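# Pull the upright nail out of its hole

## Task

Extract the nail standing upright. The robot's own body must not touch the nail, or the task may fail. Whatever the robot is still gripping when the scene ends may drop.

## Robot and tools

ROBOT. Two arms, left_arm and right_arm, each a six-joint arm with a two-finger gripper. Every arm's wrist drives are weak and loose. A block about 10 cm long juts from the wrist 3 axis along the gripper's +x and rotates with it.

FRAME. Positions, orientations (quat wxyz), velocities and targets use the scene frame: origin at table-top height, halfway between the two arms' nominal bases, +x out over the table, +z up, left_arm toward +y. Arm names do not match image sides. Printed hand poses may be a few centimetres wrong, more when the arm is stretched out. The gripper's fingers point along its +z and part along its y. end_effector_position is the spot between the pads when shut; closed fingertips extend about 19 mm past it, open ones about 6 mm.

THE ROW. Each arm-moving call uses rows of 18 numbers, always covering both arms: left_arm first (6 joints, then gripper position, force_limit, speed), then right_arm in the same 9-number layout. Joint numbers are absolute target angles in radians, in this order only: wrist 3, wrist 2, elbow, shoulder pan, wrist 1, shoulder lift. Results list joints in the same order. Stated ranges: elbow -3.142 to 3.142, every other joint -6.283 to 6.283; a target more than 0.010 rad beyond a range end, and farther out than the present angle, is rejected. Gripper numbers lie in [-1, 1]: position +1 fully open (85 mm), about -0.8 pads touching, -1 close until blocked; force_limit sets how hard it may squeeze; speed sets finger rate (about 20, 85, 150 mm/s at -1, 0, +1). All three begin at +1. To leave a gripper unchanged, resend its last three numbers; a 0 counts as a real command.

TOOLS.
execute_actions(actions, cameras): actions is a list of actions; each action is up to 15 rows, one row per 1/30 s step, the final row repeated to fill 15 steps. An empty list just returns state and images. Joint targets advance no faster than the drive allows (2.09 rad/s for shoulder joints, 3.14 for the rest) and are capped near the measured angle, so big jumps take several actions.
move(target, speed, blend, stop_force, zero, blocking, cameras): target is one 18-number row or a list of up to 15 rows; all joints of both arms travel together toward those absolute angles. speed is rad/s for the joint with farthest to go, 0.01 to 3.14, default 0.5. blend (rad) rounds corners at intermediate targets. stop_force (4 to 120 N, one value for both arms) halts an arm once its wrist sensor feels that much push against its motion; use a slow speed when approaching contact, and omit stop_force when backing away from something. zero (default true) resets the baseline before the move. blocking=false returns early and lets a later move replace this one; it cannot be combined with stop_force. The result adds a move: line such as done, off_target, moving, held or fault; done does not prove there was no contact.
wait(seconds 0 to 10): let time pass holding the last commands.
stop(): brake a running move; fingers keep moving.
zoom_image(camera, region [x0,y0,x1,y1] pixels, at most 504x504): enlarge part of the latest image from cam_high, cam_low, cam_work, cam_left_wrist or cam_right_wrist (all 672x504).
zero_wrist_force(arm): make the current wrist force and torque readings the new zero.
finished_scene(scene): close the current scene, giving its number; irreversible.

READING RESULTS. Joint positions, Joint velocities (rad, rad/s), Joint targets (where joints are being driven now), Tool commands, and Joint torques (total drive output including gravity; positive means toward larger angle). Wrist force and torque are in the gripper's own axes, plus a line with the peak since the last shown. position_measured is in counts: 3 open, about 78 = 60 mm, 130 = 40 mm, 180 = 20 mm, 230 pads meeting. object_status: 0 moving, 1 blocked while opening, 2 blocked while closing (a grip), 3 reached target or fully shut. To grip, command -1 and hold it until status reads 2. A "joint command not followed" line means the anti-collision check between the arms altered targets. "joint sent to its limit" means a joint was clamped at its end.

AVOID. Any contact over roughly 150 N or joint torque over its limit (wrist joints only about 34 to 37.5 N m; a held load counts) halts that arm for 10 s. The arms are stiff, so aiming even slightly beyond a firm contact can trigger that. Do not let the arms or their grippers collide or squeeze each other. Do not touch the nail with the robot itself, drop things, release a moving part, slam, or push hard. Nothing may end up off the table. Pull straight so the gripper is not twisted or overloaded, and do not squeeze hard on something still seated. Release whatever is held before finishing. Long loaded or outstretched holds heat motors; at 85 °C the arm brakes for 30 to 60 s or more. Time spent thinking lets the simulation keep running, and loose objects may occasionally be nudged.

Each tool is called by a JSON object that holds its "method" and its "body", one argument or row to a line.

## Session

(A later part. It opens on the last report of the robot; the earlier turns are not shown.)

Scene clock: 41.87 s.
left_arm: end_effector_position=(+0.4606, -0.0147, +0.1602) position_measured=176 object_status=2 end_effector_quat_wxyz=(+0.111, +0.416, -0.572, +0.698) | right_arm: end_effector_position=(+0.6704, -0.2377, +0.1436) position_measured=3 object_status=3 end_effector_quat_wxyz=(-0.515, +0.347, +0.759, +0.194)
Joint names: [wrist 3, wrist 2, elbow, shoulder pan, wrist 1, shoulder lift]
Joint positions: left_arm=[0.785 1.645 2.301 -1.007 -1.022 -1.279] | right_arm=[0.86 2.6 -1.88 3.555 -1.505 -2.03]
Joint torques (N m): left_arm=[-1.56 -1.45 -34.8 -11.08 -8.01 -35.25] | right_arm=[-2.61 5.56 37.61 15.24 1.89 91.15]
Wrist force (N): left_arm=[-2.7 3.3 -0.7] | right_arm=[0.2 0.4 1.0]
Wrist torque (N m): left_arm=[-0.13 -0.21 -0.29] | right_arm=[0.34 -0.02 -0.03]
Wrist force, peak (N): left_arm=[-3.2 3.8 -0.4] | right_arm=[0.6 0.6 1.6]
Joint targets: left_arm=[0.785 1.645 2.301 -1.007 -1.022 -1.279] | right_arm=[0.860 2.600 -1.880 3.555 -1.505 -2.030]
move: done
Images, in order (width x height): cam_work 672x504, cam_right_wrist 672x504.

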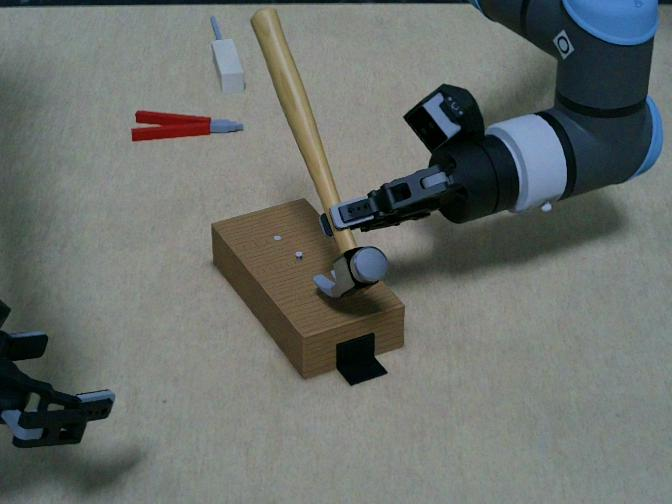

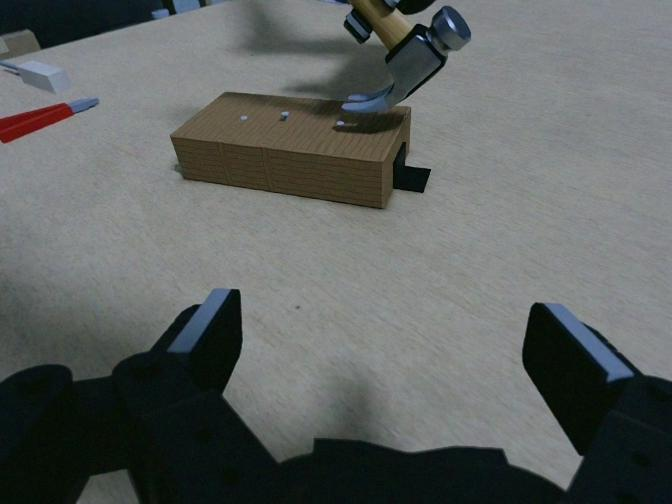

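{"method": "move", "body": {
  "target": [0.785,1.6451,2.3037,-1.0073,-1.0636,-1.2401,-1,1,-0.7,0.86,2.6,-1.88,3.555,-1.505,-2.03,1,1,1],
  "speed": 0.02,
  "stop_force": 4,
  "cameras": ["cam_work","cam_right_wrist"]
}}

{"method": "zoom_image", "body": {
  "camera": "cam_right_wrist",
  "region": [250, 50, 410, 170]
}}

{"method": "zoom_image", "body": {
  "camera": "cam_work",
  "region": [270, 200, 390, 300]
}}

Scene clock: 45.43 s.
left_arm: end_effector_position=(+0.4617, -0.0166, +0.1408) position_measured=176 object_status=2 end_effector_quat_wxyz=(+0.111, +0.416, -0.572, +0.698) | right_arm: end_effector_position=(+0.6704, -0.2377, +0.1436) position_measured=3 object_status=3 end_effector_quat_wxyz=(-0.515, +0.347, +0.759, +0.194)
Joint names: [wrist 3, wrist 2, elbow, shoulder pan, wrist 1, shoulder lift]
Joint positions: left_arm=[0.785 1.645 2.304 -1.007 -1.064 -1.24] | right_arm=[0.86 2.6 -1.88 3.555 -1.505 -2.03]
Joint torques (N m): left_arm=[-2.16 -1.53 -21.78 -10.24 -8.33 -37.59] | right_arm=[-2.55 4.62 36.78 15.12 4.3 88.77]
Wrist force (N): left_arm=[-2.8 3.5 -0.5] | right_arm=[0.2 0.6 0.8]
Wrist torque (N m): left_arm=[-0.09 -0.19 -0.31] | right_arm=[0.37 0.00 -0.03]
Wrist force, peak (N): left_arm=[-2.6 3.8 -0.4] | right_arm=[0.6 0.6 1.5]
Joint targets: left_arm=[0.785 1.645 2.304 -1.007 -1.064 -1.240] | right_arm=[0.860 2.600 -1.880 3.555 -1.505 -2.030]
move: done
Images, in order (width x height): cam_work 672x504, cam_right_wrist 672x504.

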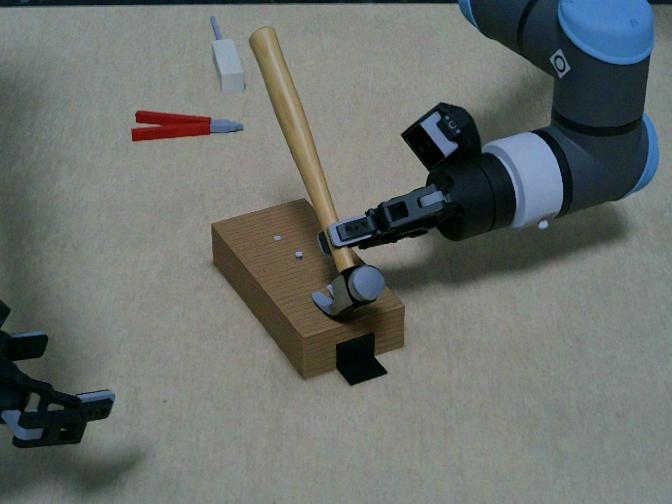

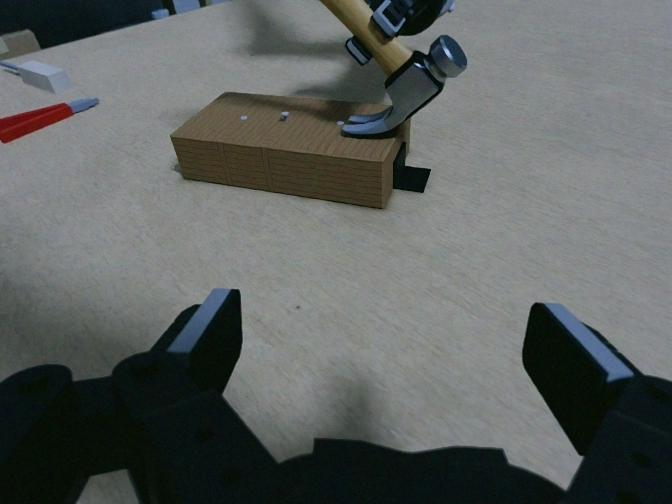

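Scaled by 3.150 from the camera's 672x504 image, which has a finer 960x720 frame.

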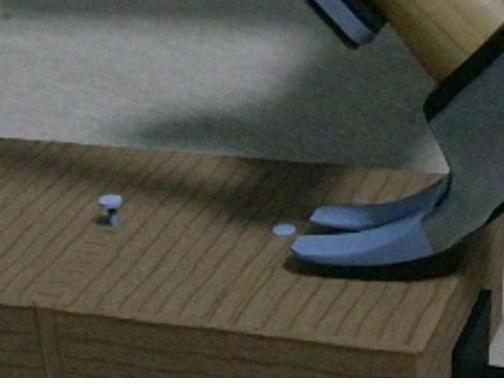

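Scaled by 4.200 from the camera's 672x504 image, which has a finer 960x720 frame.

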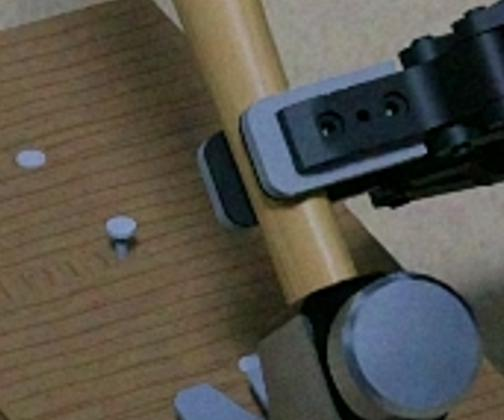

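{"method": "move", "body": {
  "target": [0.785,1.6451,2.306,-1.0073,-1.0784,-1.2276,-1,1,-0.7,0.86,2.6,-1.88,3.555,-1.505,-2.03,1,1,1],
  "speed": 0.015,
  "stop_force": 4,
  "cameras": ["cam_work","cam_right_wrist"]
}}

{"method": "zoom_image", "body": {
  "camera": "cam_right_wrist",
  "region": [250, 50, 410, 170]
}}

{"method": "zoom_image", "body": {
  "camera": "cam_work",
  "region": [270, 220, 390, 320]
}}

Scene clock: 48.17 s.
left_arm: end_effector_position=(+0.4617, -0.0165, +0.1356) position_measured=176 object_status=2 end_effector_quat_wxyz=(+0.111, +0.416, -0.572, +0.698) | right_arm: end_effector_position=(+0.6704, -0.2377, +0.1436) position_measured=3 object_status=3 end_effector_quat_wxyz=(-0.515, +0.347, +0.759, +0.194)
Joint names: [wrist 3, wrist 2, elbow, shoulder pan, wrist 1, shoulder lift]
Joint positions: left_arm=[0.785 1.645 2.305 -1.007 -1.075 -1.23] | right_arm=[0.86 2.6 -1.88 3.555 -1.505 -2.03]
Joint torques (N m): left_arm=[-2.07 -1.27 -31.13 -9.8 -0.29 -65.42] | right_arm=[-2.66 4.11 35.84 11.17 6.44 87.56]
Wrist force (N): left_arm=[0.1 0.1 -1.5] | right_arm=[0.4 0.4 1.3]
Wrist torque (N m): left_arm=[-0.10 -0.22 -0.32] | right_arm=[0.34 -0.03 -0.03]
Wrist force, peak (N): left_arm=[3.6 -4.7 -2.9] | right_arm=[0.6 0.6 1.4]
Joint targets: left_arm=[0.785 1.645 2.305 -1.007 -1.075 -1.230] | right_arm=[0.860 2.600 -1.880 3.555 -1.505 -2.030]
move: contact (left_arm)
Images, in order (width x height): cam_work 672x504, cam_right_wrist 672x504.

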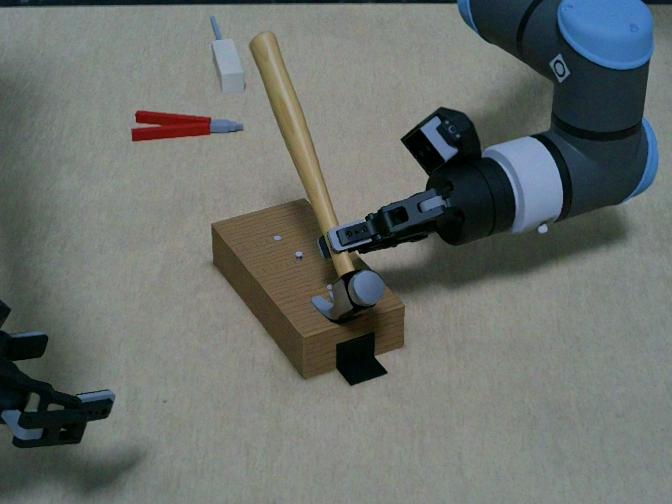

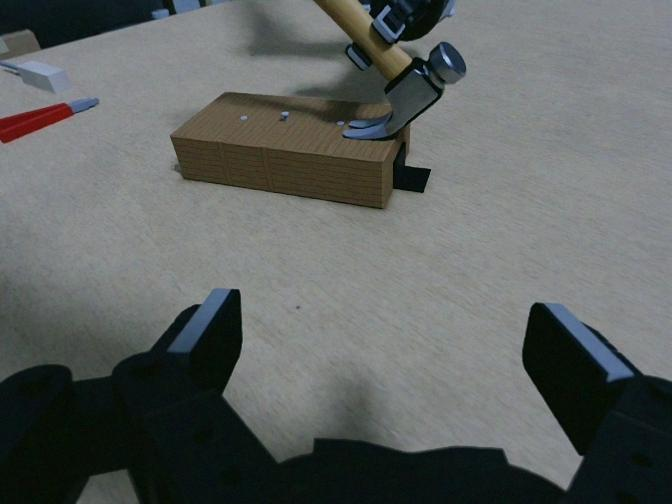

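Scaled by 3.150 from the camera's 672x504 image, which has a finer 960x720 frame.

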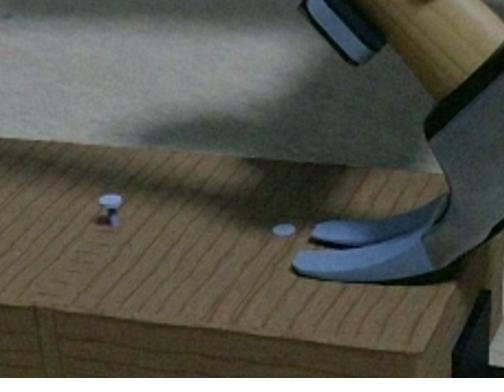

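Scaled by 4.200 from the camera's 672x504 image, which has a finer 960x720 frame.

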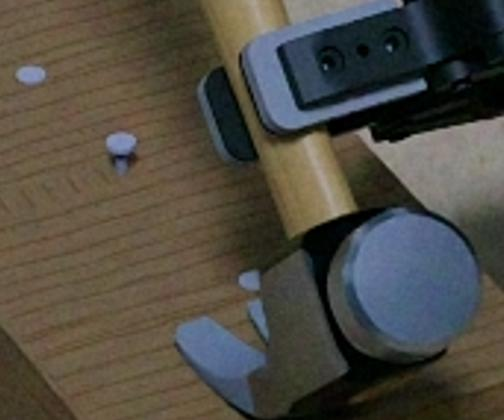

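{"method": "move", "body": {
  "target": [
    [0.785,1.6451,2.3051,-1.0073,-1.0717,-1.2334,-1,1,-0.7,0.86,2.6,-1.88,3.555,-1.505,-2.03,1,1,1],
    [0.785,1.57,2.3408,-1.0824,-1.0876,-1.2532,-1,1,-0.7,0.86,2.6,-1.88,3.555,-1.505,-2.03,1,1,1]
  ],
  "speed": 0.05,
  "stop_force": 8,
  "cameras": ["cam_work","cam_right_wrist"]
}}

{"method": "zoom_image", "body": {
  "camera": "cam_right_wrist",
  "region": [260, 70, 380, 160]
}}

{"method": "zoom_image", "body": {
  "camera": "cam_work",
  "region": [270, 220, 370, 300]
}}

Scene clock: 54.03 s.
left_arm: end_effector_position=(+0.4279, -0.0279, +0.1368) position_measured=176 object_status=2 end_effector_quat_wxyz=(+0.111, +0.416, -0.572, +0.698) | right_arm: end_effector_position=(+0.6704, -0.2377, +0.1436) position_measured=3 object_status=3 end_effector_quat_wxyz=(-0.515, +0.347, +0.759, +0.194)
Joint names: [wrist 3, wrist 2, elbow, shoulder pan, wrist 1, shoulder lift]
Joint positions: left_arm=[0.785 1.57 2.341 -1.082 -1.088 -1.253] | right_arm=[0.86 2.6 -1.88 3.555 -1.505 -2.03]
Joint torques (N m): left_arm=[-1.96 -2.02 -20.93 -12.45 -8.22 -68.81] | right_arm=[-2.02 3.21 34.48 8.87 5.98 85.7]
Wrist force (N): left_arm=[-2.3 3.2 -0.4] | right_arm=[0.2 0.5 1.3]
Wrist torque (N m): left_arm=[-0.20 -0.25 -0.32] | right_arm=[0.34 0.00 -0.03]
Wrist force, peak (N): left_arm=[-2.8 3.6 -0.3] | right_arm=[0.6 0.6 1.6]
Joint targets: left_arm=[0.785 1.570 2.341 -1.082 -1.088 -1.253] | right_arm=[0.860 2.600 -1.880 3.555 -1.505 -2.030]
move: done
Images, in order (width x height): cam_work 672x504, cam_right_wrist 672x504.

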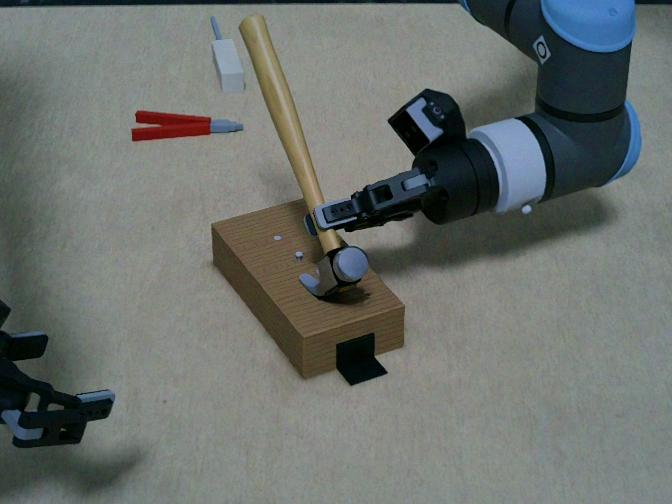

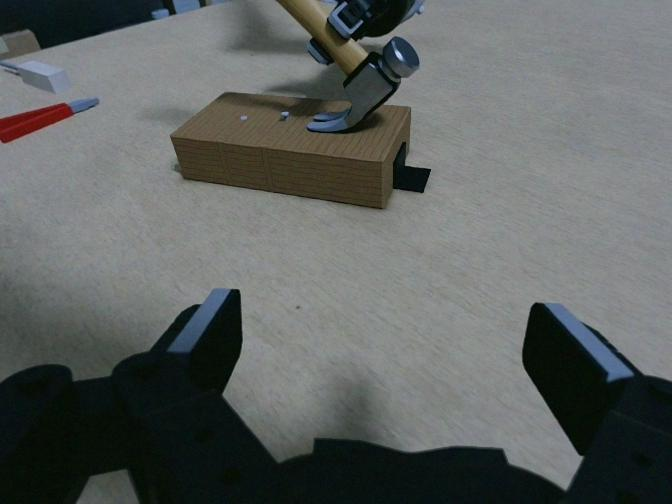

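Scaled by 4.200 from the camera's 672x504 image, which has a finer 960x720 frame.

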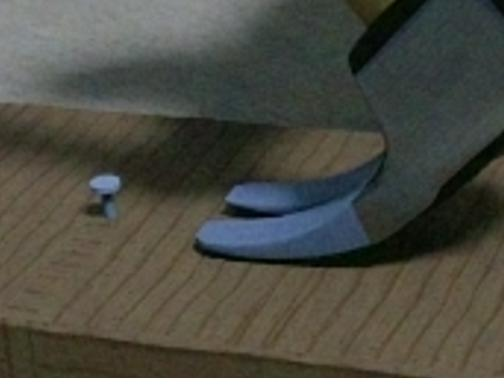

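Scaled by 5.040 from the camera's 672x504 image, which has a finer 960x720 frame.

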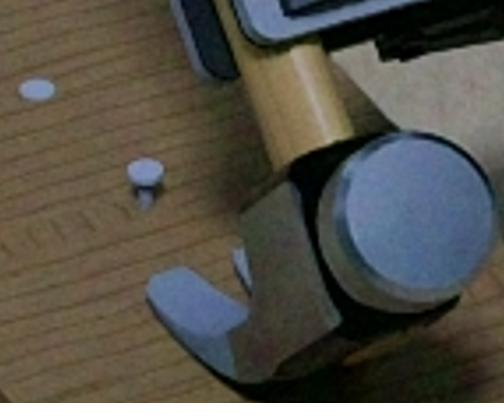

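{"method": "move", "body": {
  "target": [0.785,1.5035,2.3619,-1.1489,-1.0964,-1.2655,-1,1,-0.7,0.86,2.6,-1.88,3.555,-1.505,-2.03,1,1,1],
  "speed": 0.03,
  "stop_force": 8,
  "cameras": ["cam_work","cam_right_wrist"]
}}

{"method": "zoom_image", "body": {
  "camera": "cam_right_wrist",
  "region": [240, 70, 360, 160]
}}

{"method": "zoom_image", "body": {
  "camera": "cam_work",
  "region": [260, 210, 360, 290]
}}

Scene clock: 57.87 s.
left_arm: end_effector_position=(+0.4007, -0.0406, +0.1368) position_measured=176 object_status=2 end_effector_quat_wxyz=(+0.111, +0.416, -0.572, +0.698) | right_arm: end_effector_position=(+0.6704, -0.2377, +0.1436) position_measured=3 object_status=3 end_effector_quat_wxyz=(-0.515, +0.347, +0.759, +0.194)
Joint names: [wrist 3, wrist 2, elbow, shoulder pan, wrist 1, shoulder lift]
Joint positions: left_arm=[0.785 1.503 2.362 -1.149 -1.096 -1.266] | right_arm=[0.86 2.6 -1.88 3.555 -1.505 -2.03]
Joint torques (N m): left_arm=[-1.81 -1.78 -19.31 -9.4 -7.75 -64.29] | right_arm=[-2.02 2.36 33.9 5.79 6.12 83.86]
Wrist force (N): left_arm=[-2.3 3.2 0.1] | right_arm=[0.3 0.6 1.3]
Wrist torque (N m): left_arm=[-0.20 -0.27 -0.34] | right_arm=[0.36 -0.02 -0.03]
Wrist force, peak (N): left_arm=[-2.3 3.6 -0.2] | right_arm=[0.4 0.6 1.6]
Joint targets: left_arm=[0.785 1.504 2.362 -1.149 -1.096 -1.266] | right_arm=[0.860 2.600 -1.880 3.555 -1.505 -2.030]
move: done
Images, in order (width x height): cam_work 672x504, cam_right_wrist 672x504.

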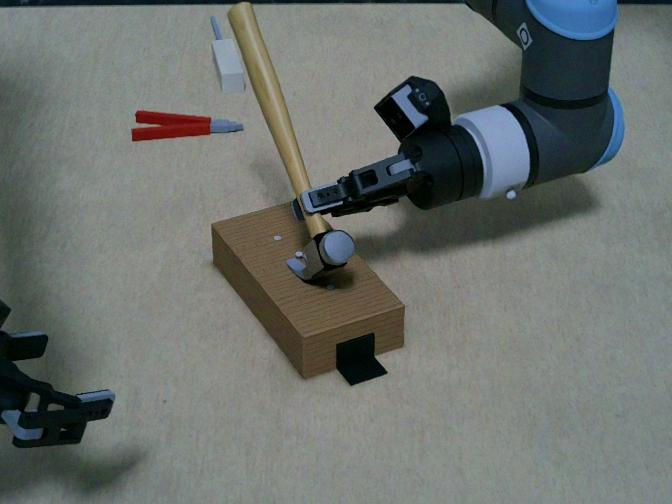

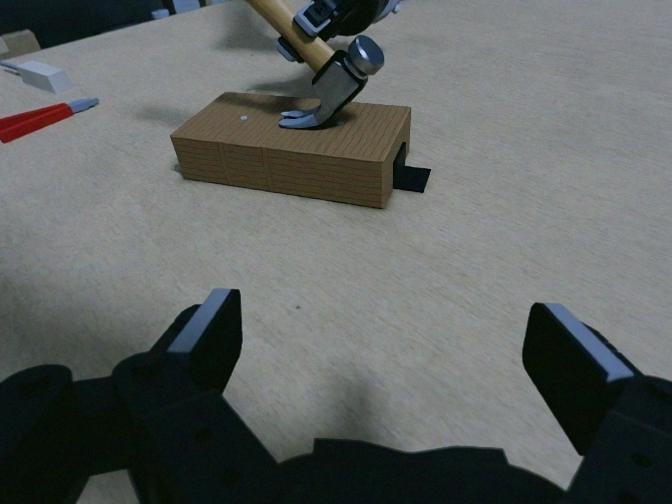

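Scaled by 4.200 from the camera's 672x504 image, which has a finer 960x720 frame.

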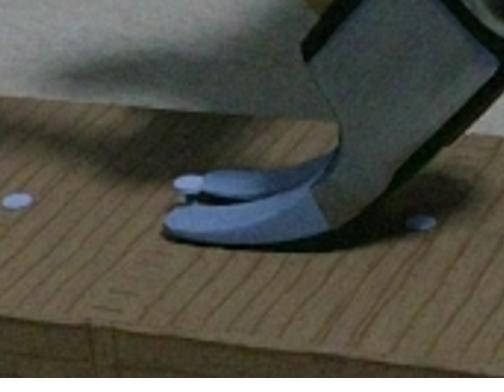

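Scaled by 5.040 from the camera's 672x504 image, which has a finer 960x720 frame.

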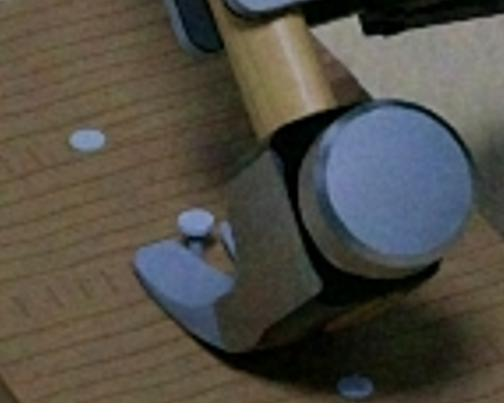

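{"method": "move", "body": {
  "target": [0.785,1.4769,2.3659,-1.1755,-1.0981,-1.2678,-1,1,-0.7,0.86,2.6,-1.88,3.555,-1.505,-2.03,1,1,1],
  "speed": 0.025,
  "stop_force": 8,
  "cameras": ["cam_work","cam_right_wrist"]
}}

{"method": "zoom_image", "body": {
  "camera": "cam_right_wrist",
  "region": [240, 70, 360, 160]
}}

{"method": "zoom_image", "body": {
  "camera": "cam_work",
  "region": [260, 210, 360, 290]
}}

Scene clock: 60.73 s.
left_arm: end_effector_position=(+0.3907, -0.0473, +0.1368) position_measured=176 object_status=2 end_effector_quat_wxyz=(+0.111, +0.416, -0.572, +0.698) | right_arm: end_effector_position=(+0.6704, -0.2377, +0.1436) position_measured=3 object_status=3 end_effector_quat_wxyz=(-0.515, +0.347, +0.759, +0.194)
Joint names: [wrist 3, wrist 2, elbow, shoulder pan, wrist 1, shoulder lift]
Joint positions: left_arm=[0.785 1.477 2.366 -1.176 -1.098 -1.268] | right_arm=[0.86 2.6 -1.88 3.555 -1.505 -2.03]
Joint torques (N m): left_arm=[-1.81 -1.96 -20.05 -12.57 -8.01 -66.89] | right_arm=[-1.87 1.97 32.75 3.93 5.77 82.33]
Wrist force (N): left_arm=[-2.3 3.3 0.2] | right_arm=[0.6 0.4 1.1]
Wrist torque (N m): left_arm=[-0.17 -0.27 -0.34] | right_arm=[0.33 -0.08 -0.04]
Wrist force, peak (N): left_arm=[-2.1 3.8 0.3] | right_arm=[0.5 0.5 1.6]
Joint targets: left_arm=[0.785 1.477 2.366 -1.175 -1.098 -1.268] | right_arm=[0.860 2.600 -1.880 3.555 -1.505 -2.030]
move: done
Images, in order (width x height): cam_work 672x504, cam_right_wrist 672x504.

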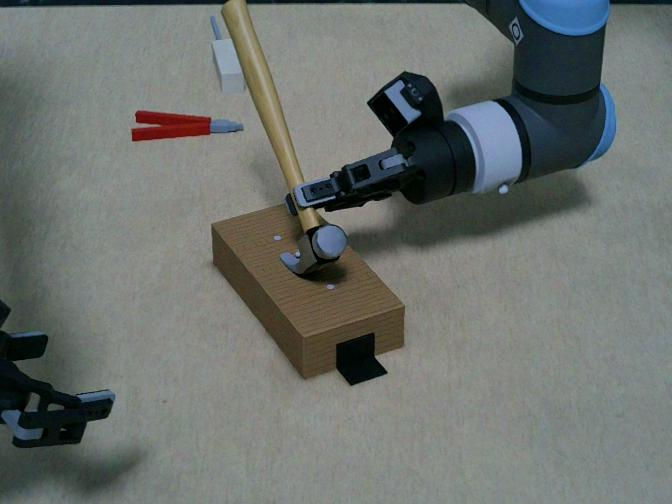

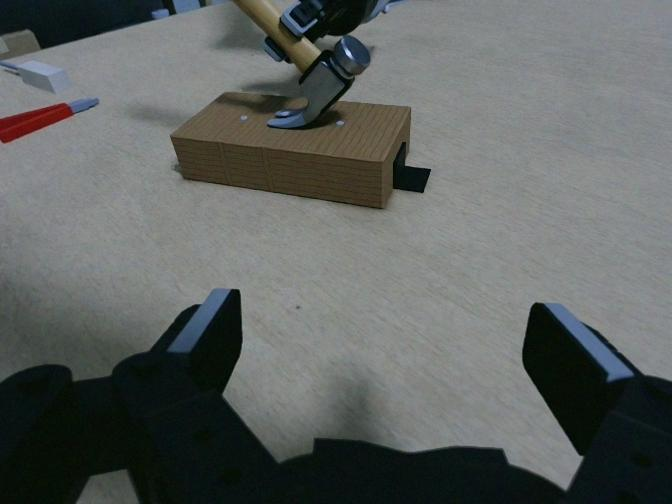

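Scaled by 4.200 from the camera's 672x504 image, which has a finer 960x720 frame.

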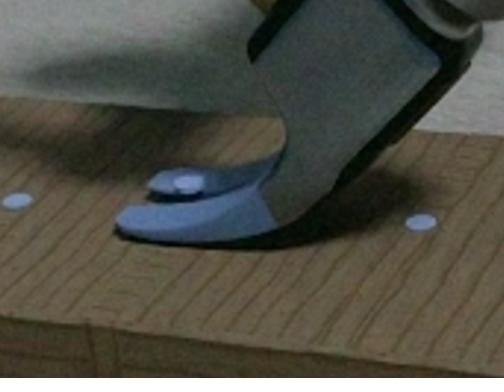

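Scaled by 5.040 from the camera's 672x504 image, which has a finer 960x720 frame.

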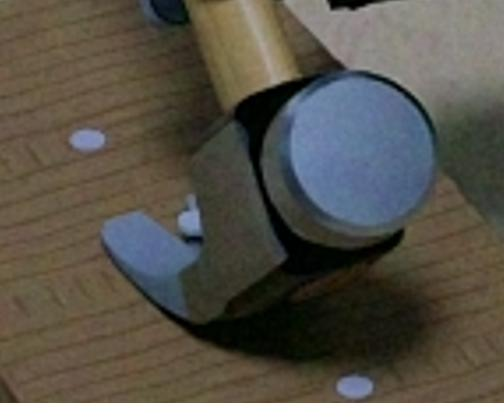

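{"method": "move", "body": {
  "target": [0.785,1.4545,2.371,-1.1979,-1.0993,-1.2717,-1,1,-0.7,0.86,2.6,-1.88,3.555,-1.505,-2.03,1,1,1],
  "speed": 0.02,
  "stop_force": 9,
  "cameras": ["cam_work","cam_right_wrist"]
}}

{"method": "zoom_image", "body": {
  "camera": "cam_right_wrist",
  "region": [240, 70, 360, 160]
}}

{"method": "zoom_image", "body": {
  "camera": "cam_work",
  "region": [260, 210, 360, 290]
}}

Scene clock: 63.13 s.
left_arm: end_effector_position=(+0.3819, -0.0518, +0.1372) position_measured=176 object_status=2 end_effector_quat_wxyz=(+0.111, +0.416, -0.572, +0.698) | right_arm: end_effector_position=(+0.6704, -0.2377, +0.1436) position_measured=3 object_status=3 end_effector_quat_wxyz=(-0.515, +0.347, +0.759, +0.194)
Joint names: [wrist 3, wrist 2, elbow, shoulder pan, wrist 1, shoulder lift]
Joint positions: left_arm=[0.785 1.454 2.371 -1.198 -1.099 -1.272] | right_arm=[0.86 2.6 -1.88 3.555 -1.505 -2.03]
Joint torques (N m): left_arm=[-1.59 -0.85 -26.17 -14.78 -11.3 -70.32] | right_arm=[-1.78 1.53 33.27 1.21 5.41 80.69]
Wrist force (N): left_arm=[-11.8 4.4 -1.6] | right_arm=[0.1 0.3 1.4]
Wrist torque (N m): left_arm=[-0.26 -0.45 0.15] | right_arm=[0.32 0.03 -0.03]
Wrist force, peak (N): left_arm=[-12.1 4.6 -1.4] | right_arm=[0.3 0.7 1.4]
Joint targets: left_arm=[0.785 1.455 2.371 -1.198 -1.099 -1.272] | right_arm=[0.860 2.600 -1.880 3.555 -1.505 -2.030]
move: done
Images, in order (width x height): cam_work 672x504, cam_right_wrist 672x504.

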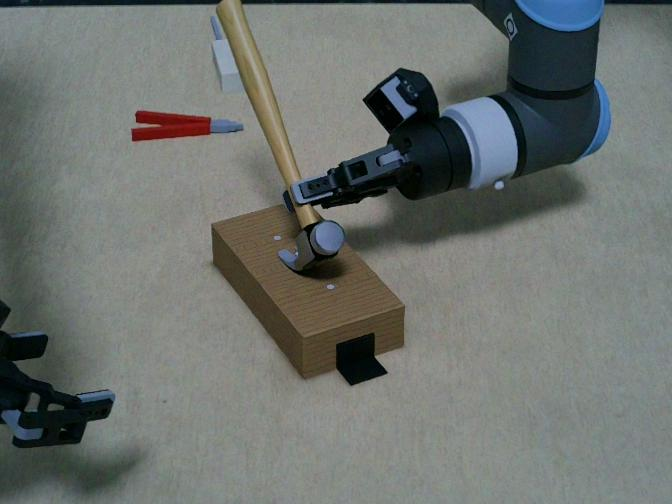

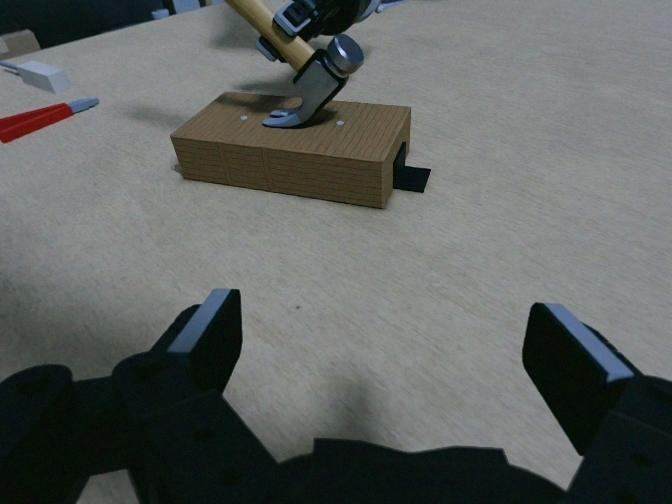

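Scaled by 4.200 from the camera's 672x504 image, which has a finer 960x720 frame.

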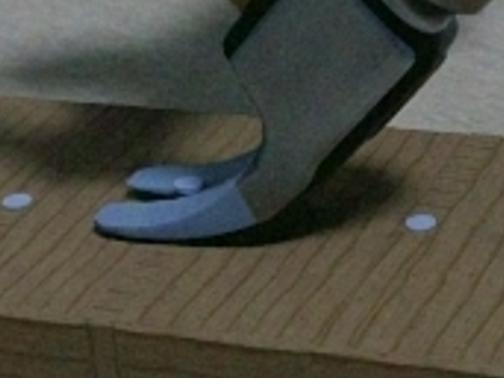

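Scaled by 5.040 from the camera's 672x504 image, which has a finer 960x720 frame.

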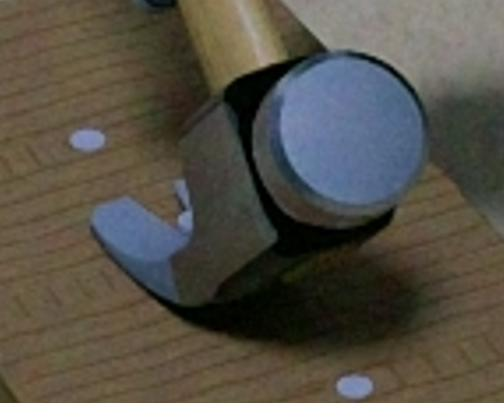

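{"method": "move", "body": {
  "target": [0.45,1.5161,2.3567,-1.1363,-1.099,-1.2577,-1,1,-0.7,0.86,2.6,-1.88,3.555,-1.505,-2.03,1,1,1],
  "speed": 0.1,
  "stop_force": 35,
  "cameras": ["cam_work","cam_right_wrist","cam_low"]
}}

{"method": "zoom_image", "body": {
  "camera": "cam_right_wrist",
  "region": [240, 70, 360, 160]
}}

{"method": "zoom_image", "body": {
  "camera": "cam_work",
  "region": [260, 150, 440, 290]
}}

Scene clock: 68.40 s.
left_arm: end_effector_position=(+0.4063, -0.0393, +0.1346) position_measured=176 object_status=2 end_effector_quat_wxyz=(+0.225, +0.505, -0.495, +0.670) | right_arm: end_effector_position=(+0.6704, -0.2377, +0.1436) position_measured=3 object_status=3 end_effector_quat_wxyz=(-0.515, +0.347, +0.759, +0.194)
Joint names: [wrist 3, wrist 2, elbow, shoulder pan, wrist 1, shoulder lift]
Joint positions: left_arm=[0.45 1.516 2.357 -1.136 -1.099 -1.258] | right_arm=[0.86 2.6 -1.88 3.555 -1.505 -2.03]
Joint torques (N m): left_arm=[-2.64 -2.62 -62.99 22.94 -16.62 -65.61] | right_arm=[-1.62 0.61 31.15 -2.99 5.33 78.95]
Wrist force (N): left_arm=[-41.1 38.1 -1.9] | right_arm=[0.3 0.4 1.2]
Wrist torque (N m): left_arm=[-0.39 -0.66 0.28] | right_arm=[0.34 -0.02 -0.03]
Wrist force, peak (N): left_arm=[-46.3 38.5 -1.5] | right_arm=[0.4 0.3 1.7]
Joint targets: left_arm=[0.450 1.516 2.357 -1.136 -1.099 -1.258] | right_arm=[0.860 2.600 -1.880 3.555 -1.505 -2.030]
move: done
Images, in order (width x height): cam_low 672x504, cam_work 672x504, cam_right_wrist 672x504.

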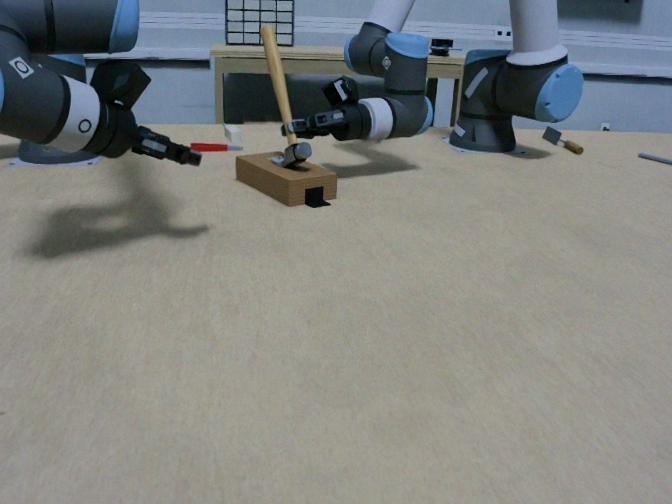

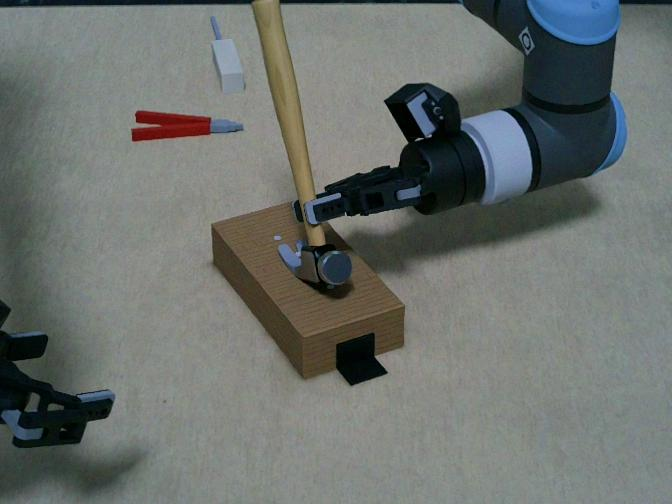

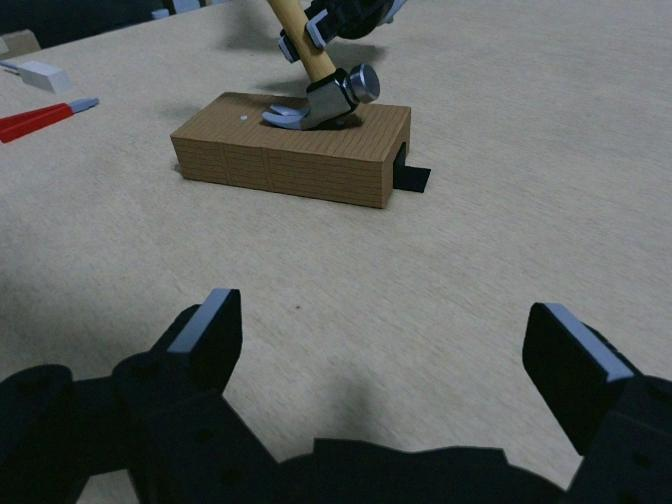

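Scaled by 4.200 from the camera's 672x504 image, which has a finer 960x720 frame.

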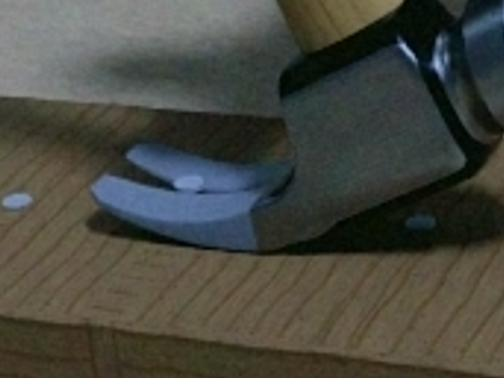

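Scaled by 2.800 from the camera's 672x504 image, which has a finer 960x720 frame.

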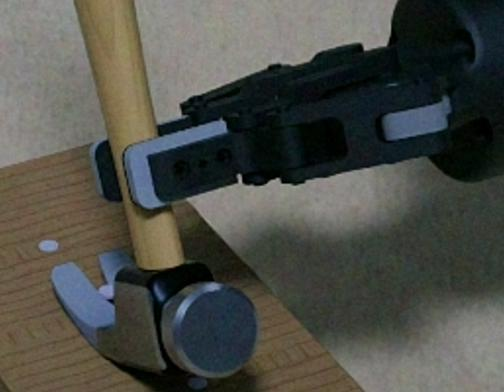

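{"method": "move", "body": {
  "target": [
    [0.5,1.5071,2.3592,-1.1453,-1.1007,-1.2585,-1,1,-0.7,0.86,2.6,-1.88,3.555,-1.505,-2.03,1,1,1],
    [0.5,1.5071,2.3592,-1.1453,-1.1007,-1.2585,0.25,1,-0.7,0.86,2.6,-1.88,3.555,-1.505,-2.03,1,1,1]
  ],
  "speed": 0.1,
  "cameras": ["cam_work","cam_right_wrist","cam_low"]
}}

{"method": "zoom_image", "body": {
  "camera": "cam_work",
  "region": [230, 130, 410, 290]
}}

{"method": "zoom_image", "body": {
  "camera": "cam_right_wrist",
  "region": [230, 0, 410, 150]
}}

Scene clock: 71.10 s.
left_arm: end_effector_position=(+0.4027, -0.0411, +0.1344) position_measured=98 object_status=0 end_effector_quat_wxyz=(+0.209, +0.493, -0.507, +0.676) | right_arm: end_effector_position=(+0.6704, -0.2377, +0.1436) position_measured=3 object_status=3 end_effector_quat_wxyz=(-0.515, +0.347, +0.759, +0.194)
Joint names: [wrist 3, wrist 2, elbow, shoulder pan, wrist 1, shoulder lift]
Joint positions: left_arm=[0.5 1.507 2.359 -1.145 -1.101 -1.259] | right_arm=[0.86 2.6 -1.88 3.555 -1.505 -2.03]
Joint torques (N m): left_arm=[2.09 -1.6 -17.41 -2.46 0.87 -37.37] | right_arm=[-1.61 -0.03 30.88 -4.77 4.96 76.59]
Wrist force (N): left_arm=[1.8 -0.8 0.2] | right_arm=[0.5 0.3 0.7]
Wrist torque (N m): left_arm=[-0.21 -0.25 -0.19] | right_arm=[0.33 -0.05 -0.03]
Wrist force, peak (N): left_arm=[-41.6 38.2 -1.6] | right_arm=[0.4 0.2 1.6]
Joint targets: left_arm=[0.500 1.507 2.359 -1.145 -1.101 -1.258] | right_arm=[0.860 2.600 -1.880 3.555 -1.505 -2.030]
move: done
Images, in order (width x height): cam_low 672x504, cam_work 672x504, cam_right_wrist 672x504.

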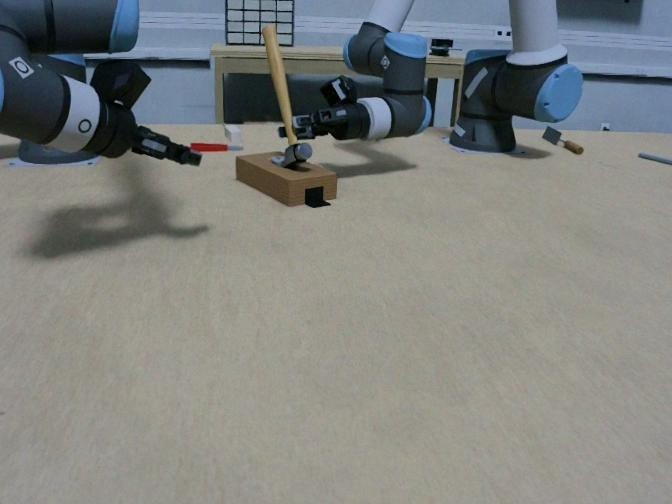

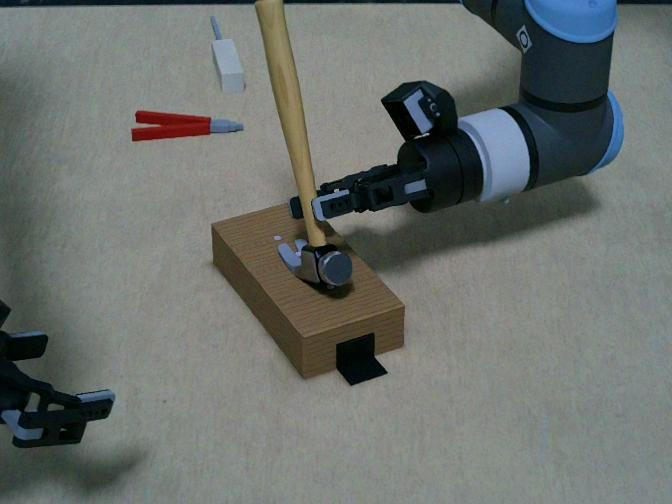

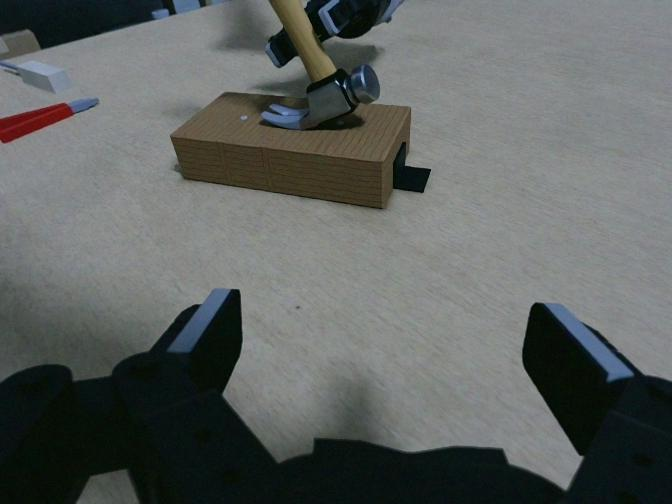

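Scaled by 2.800 from the camera's 672x504 image, which has a finer 960x720 frame.

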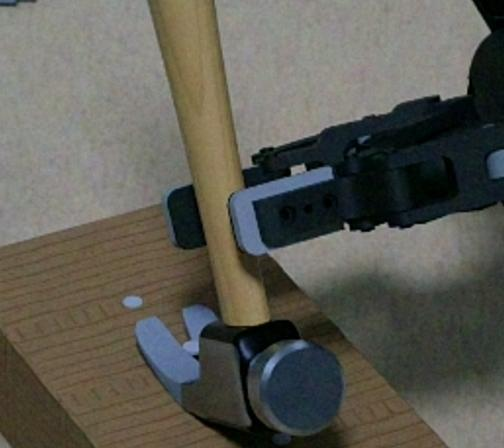

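Scaled by 2.800 from the camera's 672x504 image, which has a finer 960x720 frame.

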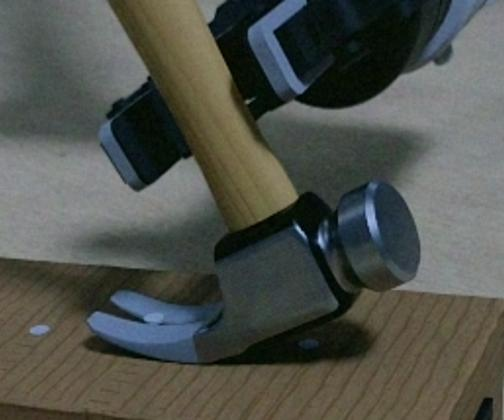

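Standing well. Slide up and regrip.

{"method": "move", "body": {
  "target": [
    [0.47,1.4568,2.3504,-1.1956,-0.9806,-1.3698,0.25,1,-0.7,0.86,2.6,-1.88,3.555,-1.505,-2.03,1,1,1],
    [0.44,1.4057,2.3291,-1.2467,-0.8573,-1.4718,0.25,1,-0.7,0.86,2.6,-1.88,3.555,-1.505,-2.03,1,1,1]
  ],
  "speed": 0.15,
  "blend": [0.02,0],
  "cameras": ["cam_work","cam_right_wrist","cam_low","cam_left_wrist"]
}}

{"method": "zoom_image", "body": {
  "camera": "cam_work",
  "region": [210, 0, 390, 160]
}}

Scene clock: 73.40 s.
left_arm: end_effector_position=(+0.3627, -0.0616, +0.2384) position_measured=98 object_status=3 end_effector_quat_wxyz=(+0.229, +0.508, -0.492, +0.669) | right_arm: end_effector_position=(+0.6704, -0.2377, +0.1436) position_measured=3 object_status=3 end_effector_quat_wxyz=(-0.515, +0.347, +0.759, +0.194)
Joint names: [wrist 3, wrist 2, elbow, shoulder pan, wrist 1, shoulder lift]
Joint positions: left_arm=[0.44 1.406 2.329 -1.247 -0.857 -1.472] | right_arm=[0.86 2.6 -1.88 3.555 -1.505 -2.03]
Joint torques (N m): left_arm=[-2.71 -2.05 -40.16 -11.17 1.16 -54.09] | right_arm=[-1.33 -0.52 29.9 -5.38 4.57 76.95]
Wrist force (N): left_arm=[1.7 -0.3 0.1] | right_arm=[0.5 0.2 1.1]
Wrist torque (N m): left_arm=[-0.05 -0.31 -0.10] | right_arm=[0.29 -0.05 -0.03]
Wrist force, peak (N): left_arm=[2.8 -0.7 0.0] | right_arm=[0.4 0.5 1.4]
Joint targets: left_arm=[0.440 1.406 2.329 -1.247 -0.857 -1.472] | right_arm=[0.860 2.600 -1.880 3.555 -1.505 -2.030]
move: done
Images, in order (width x height): cam_low 672x504, cam_work 672x504, cam_left_wrist 672x504, cam_right_wrist 672x504.

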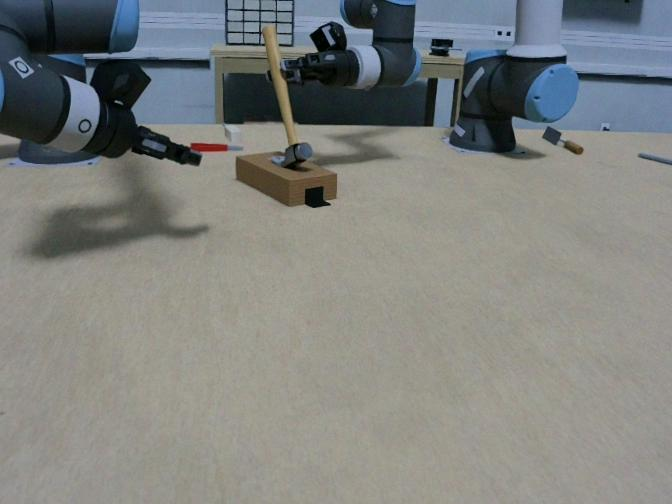

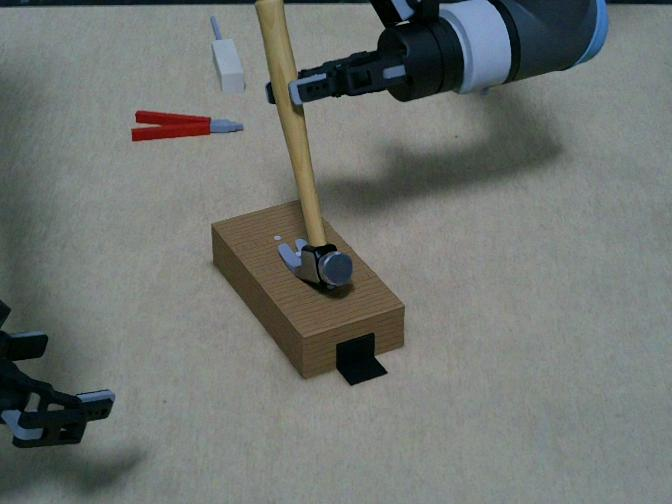

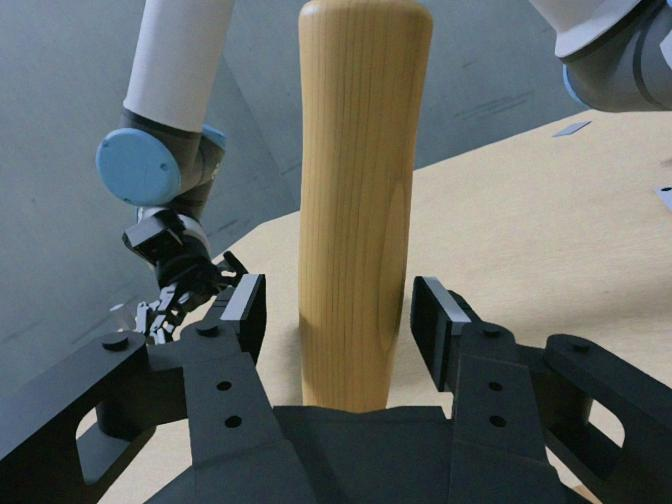

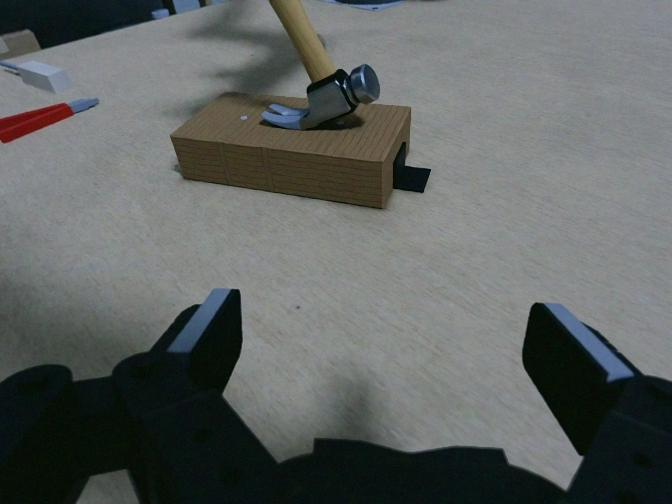

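Scaled by 2.800 from the camera's 672x504 image, which has a finer 960x720 frame.

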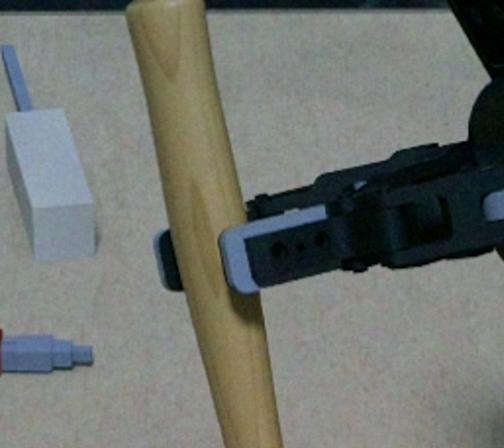

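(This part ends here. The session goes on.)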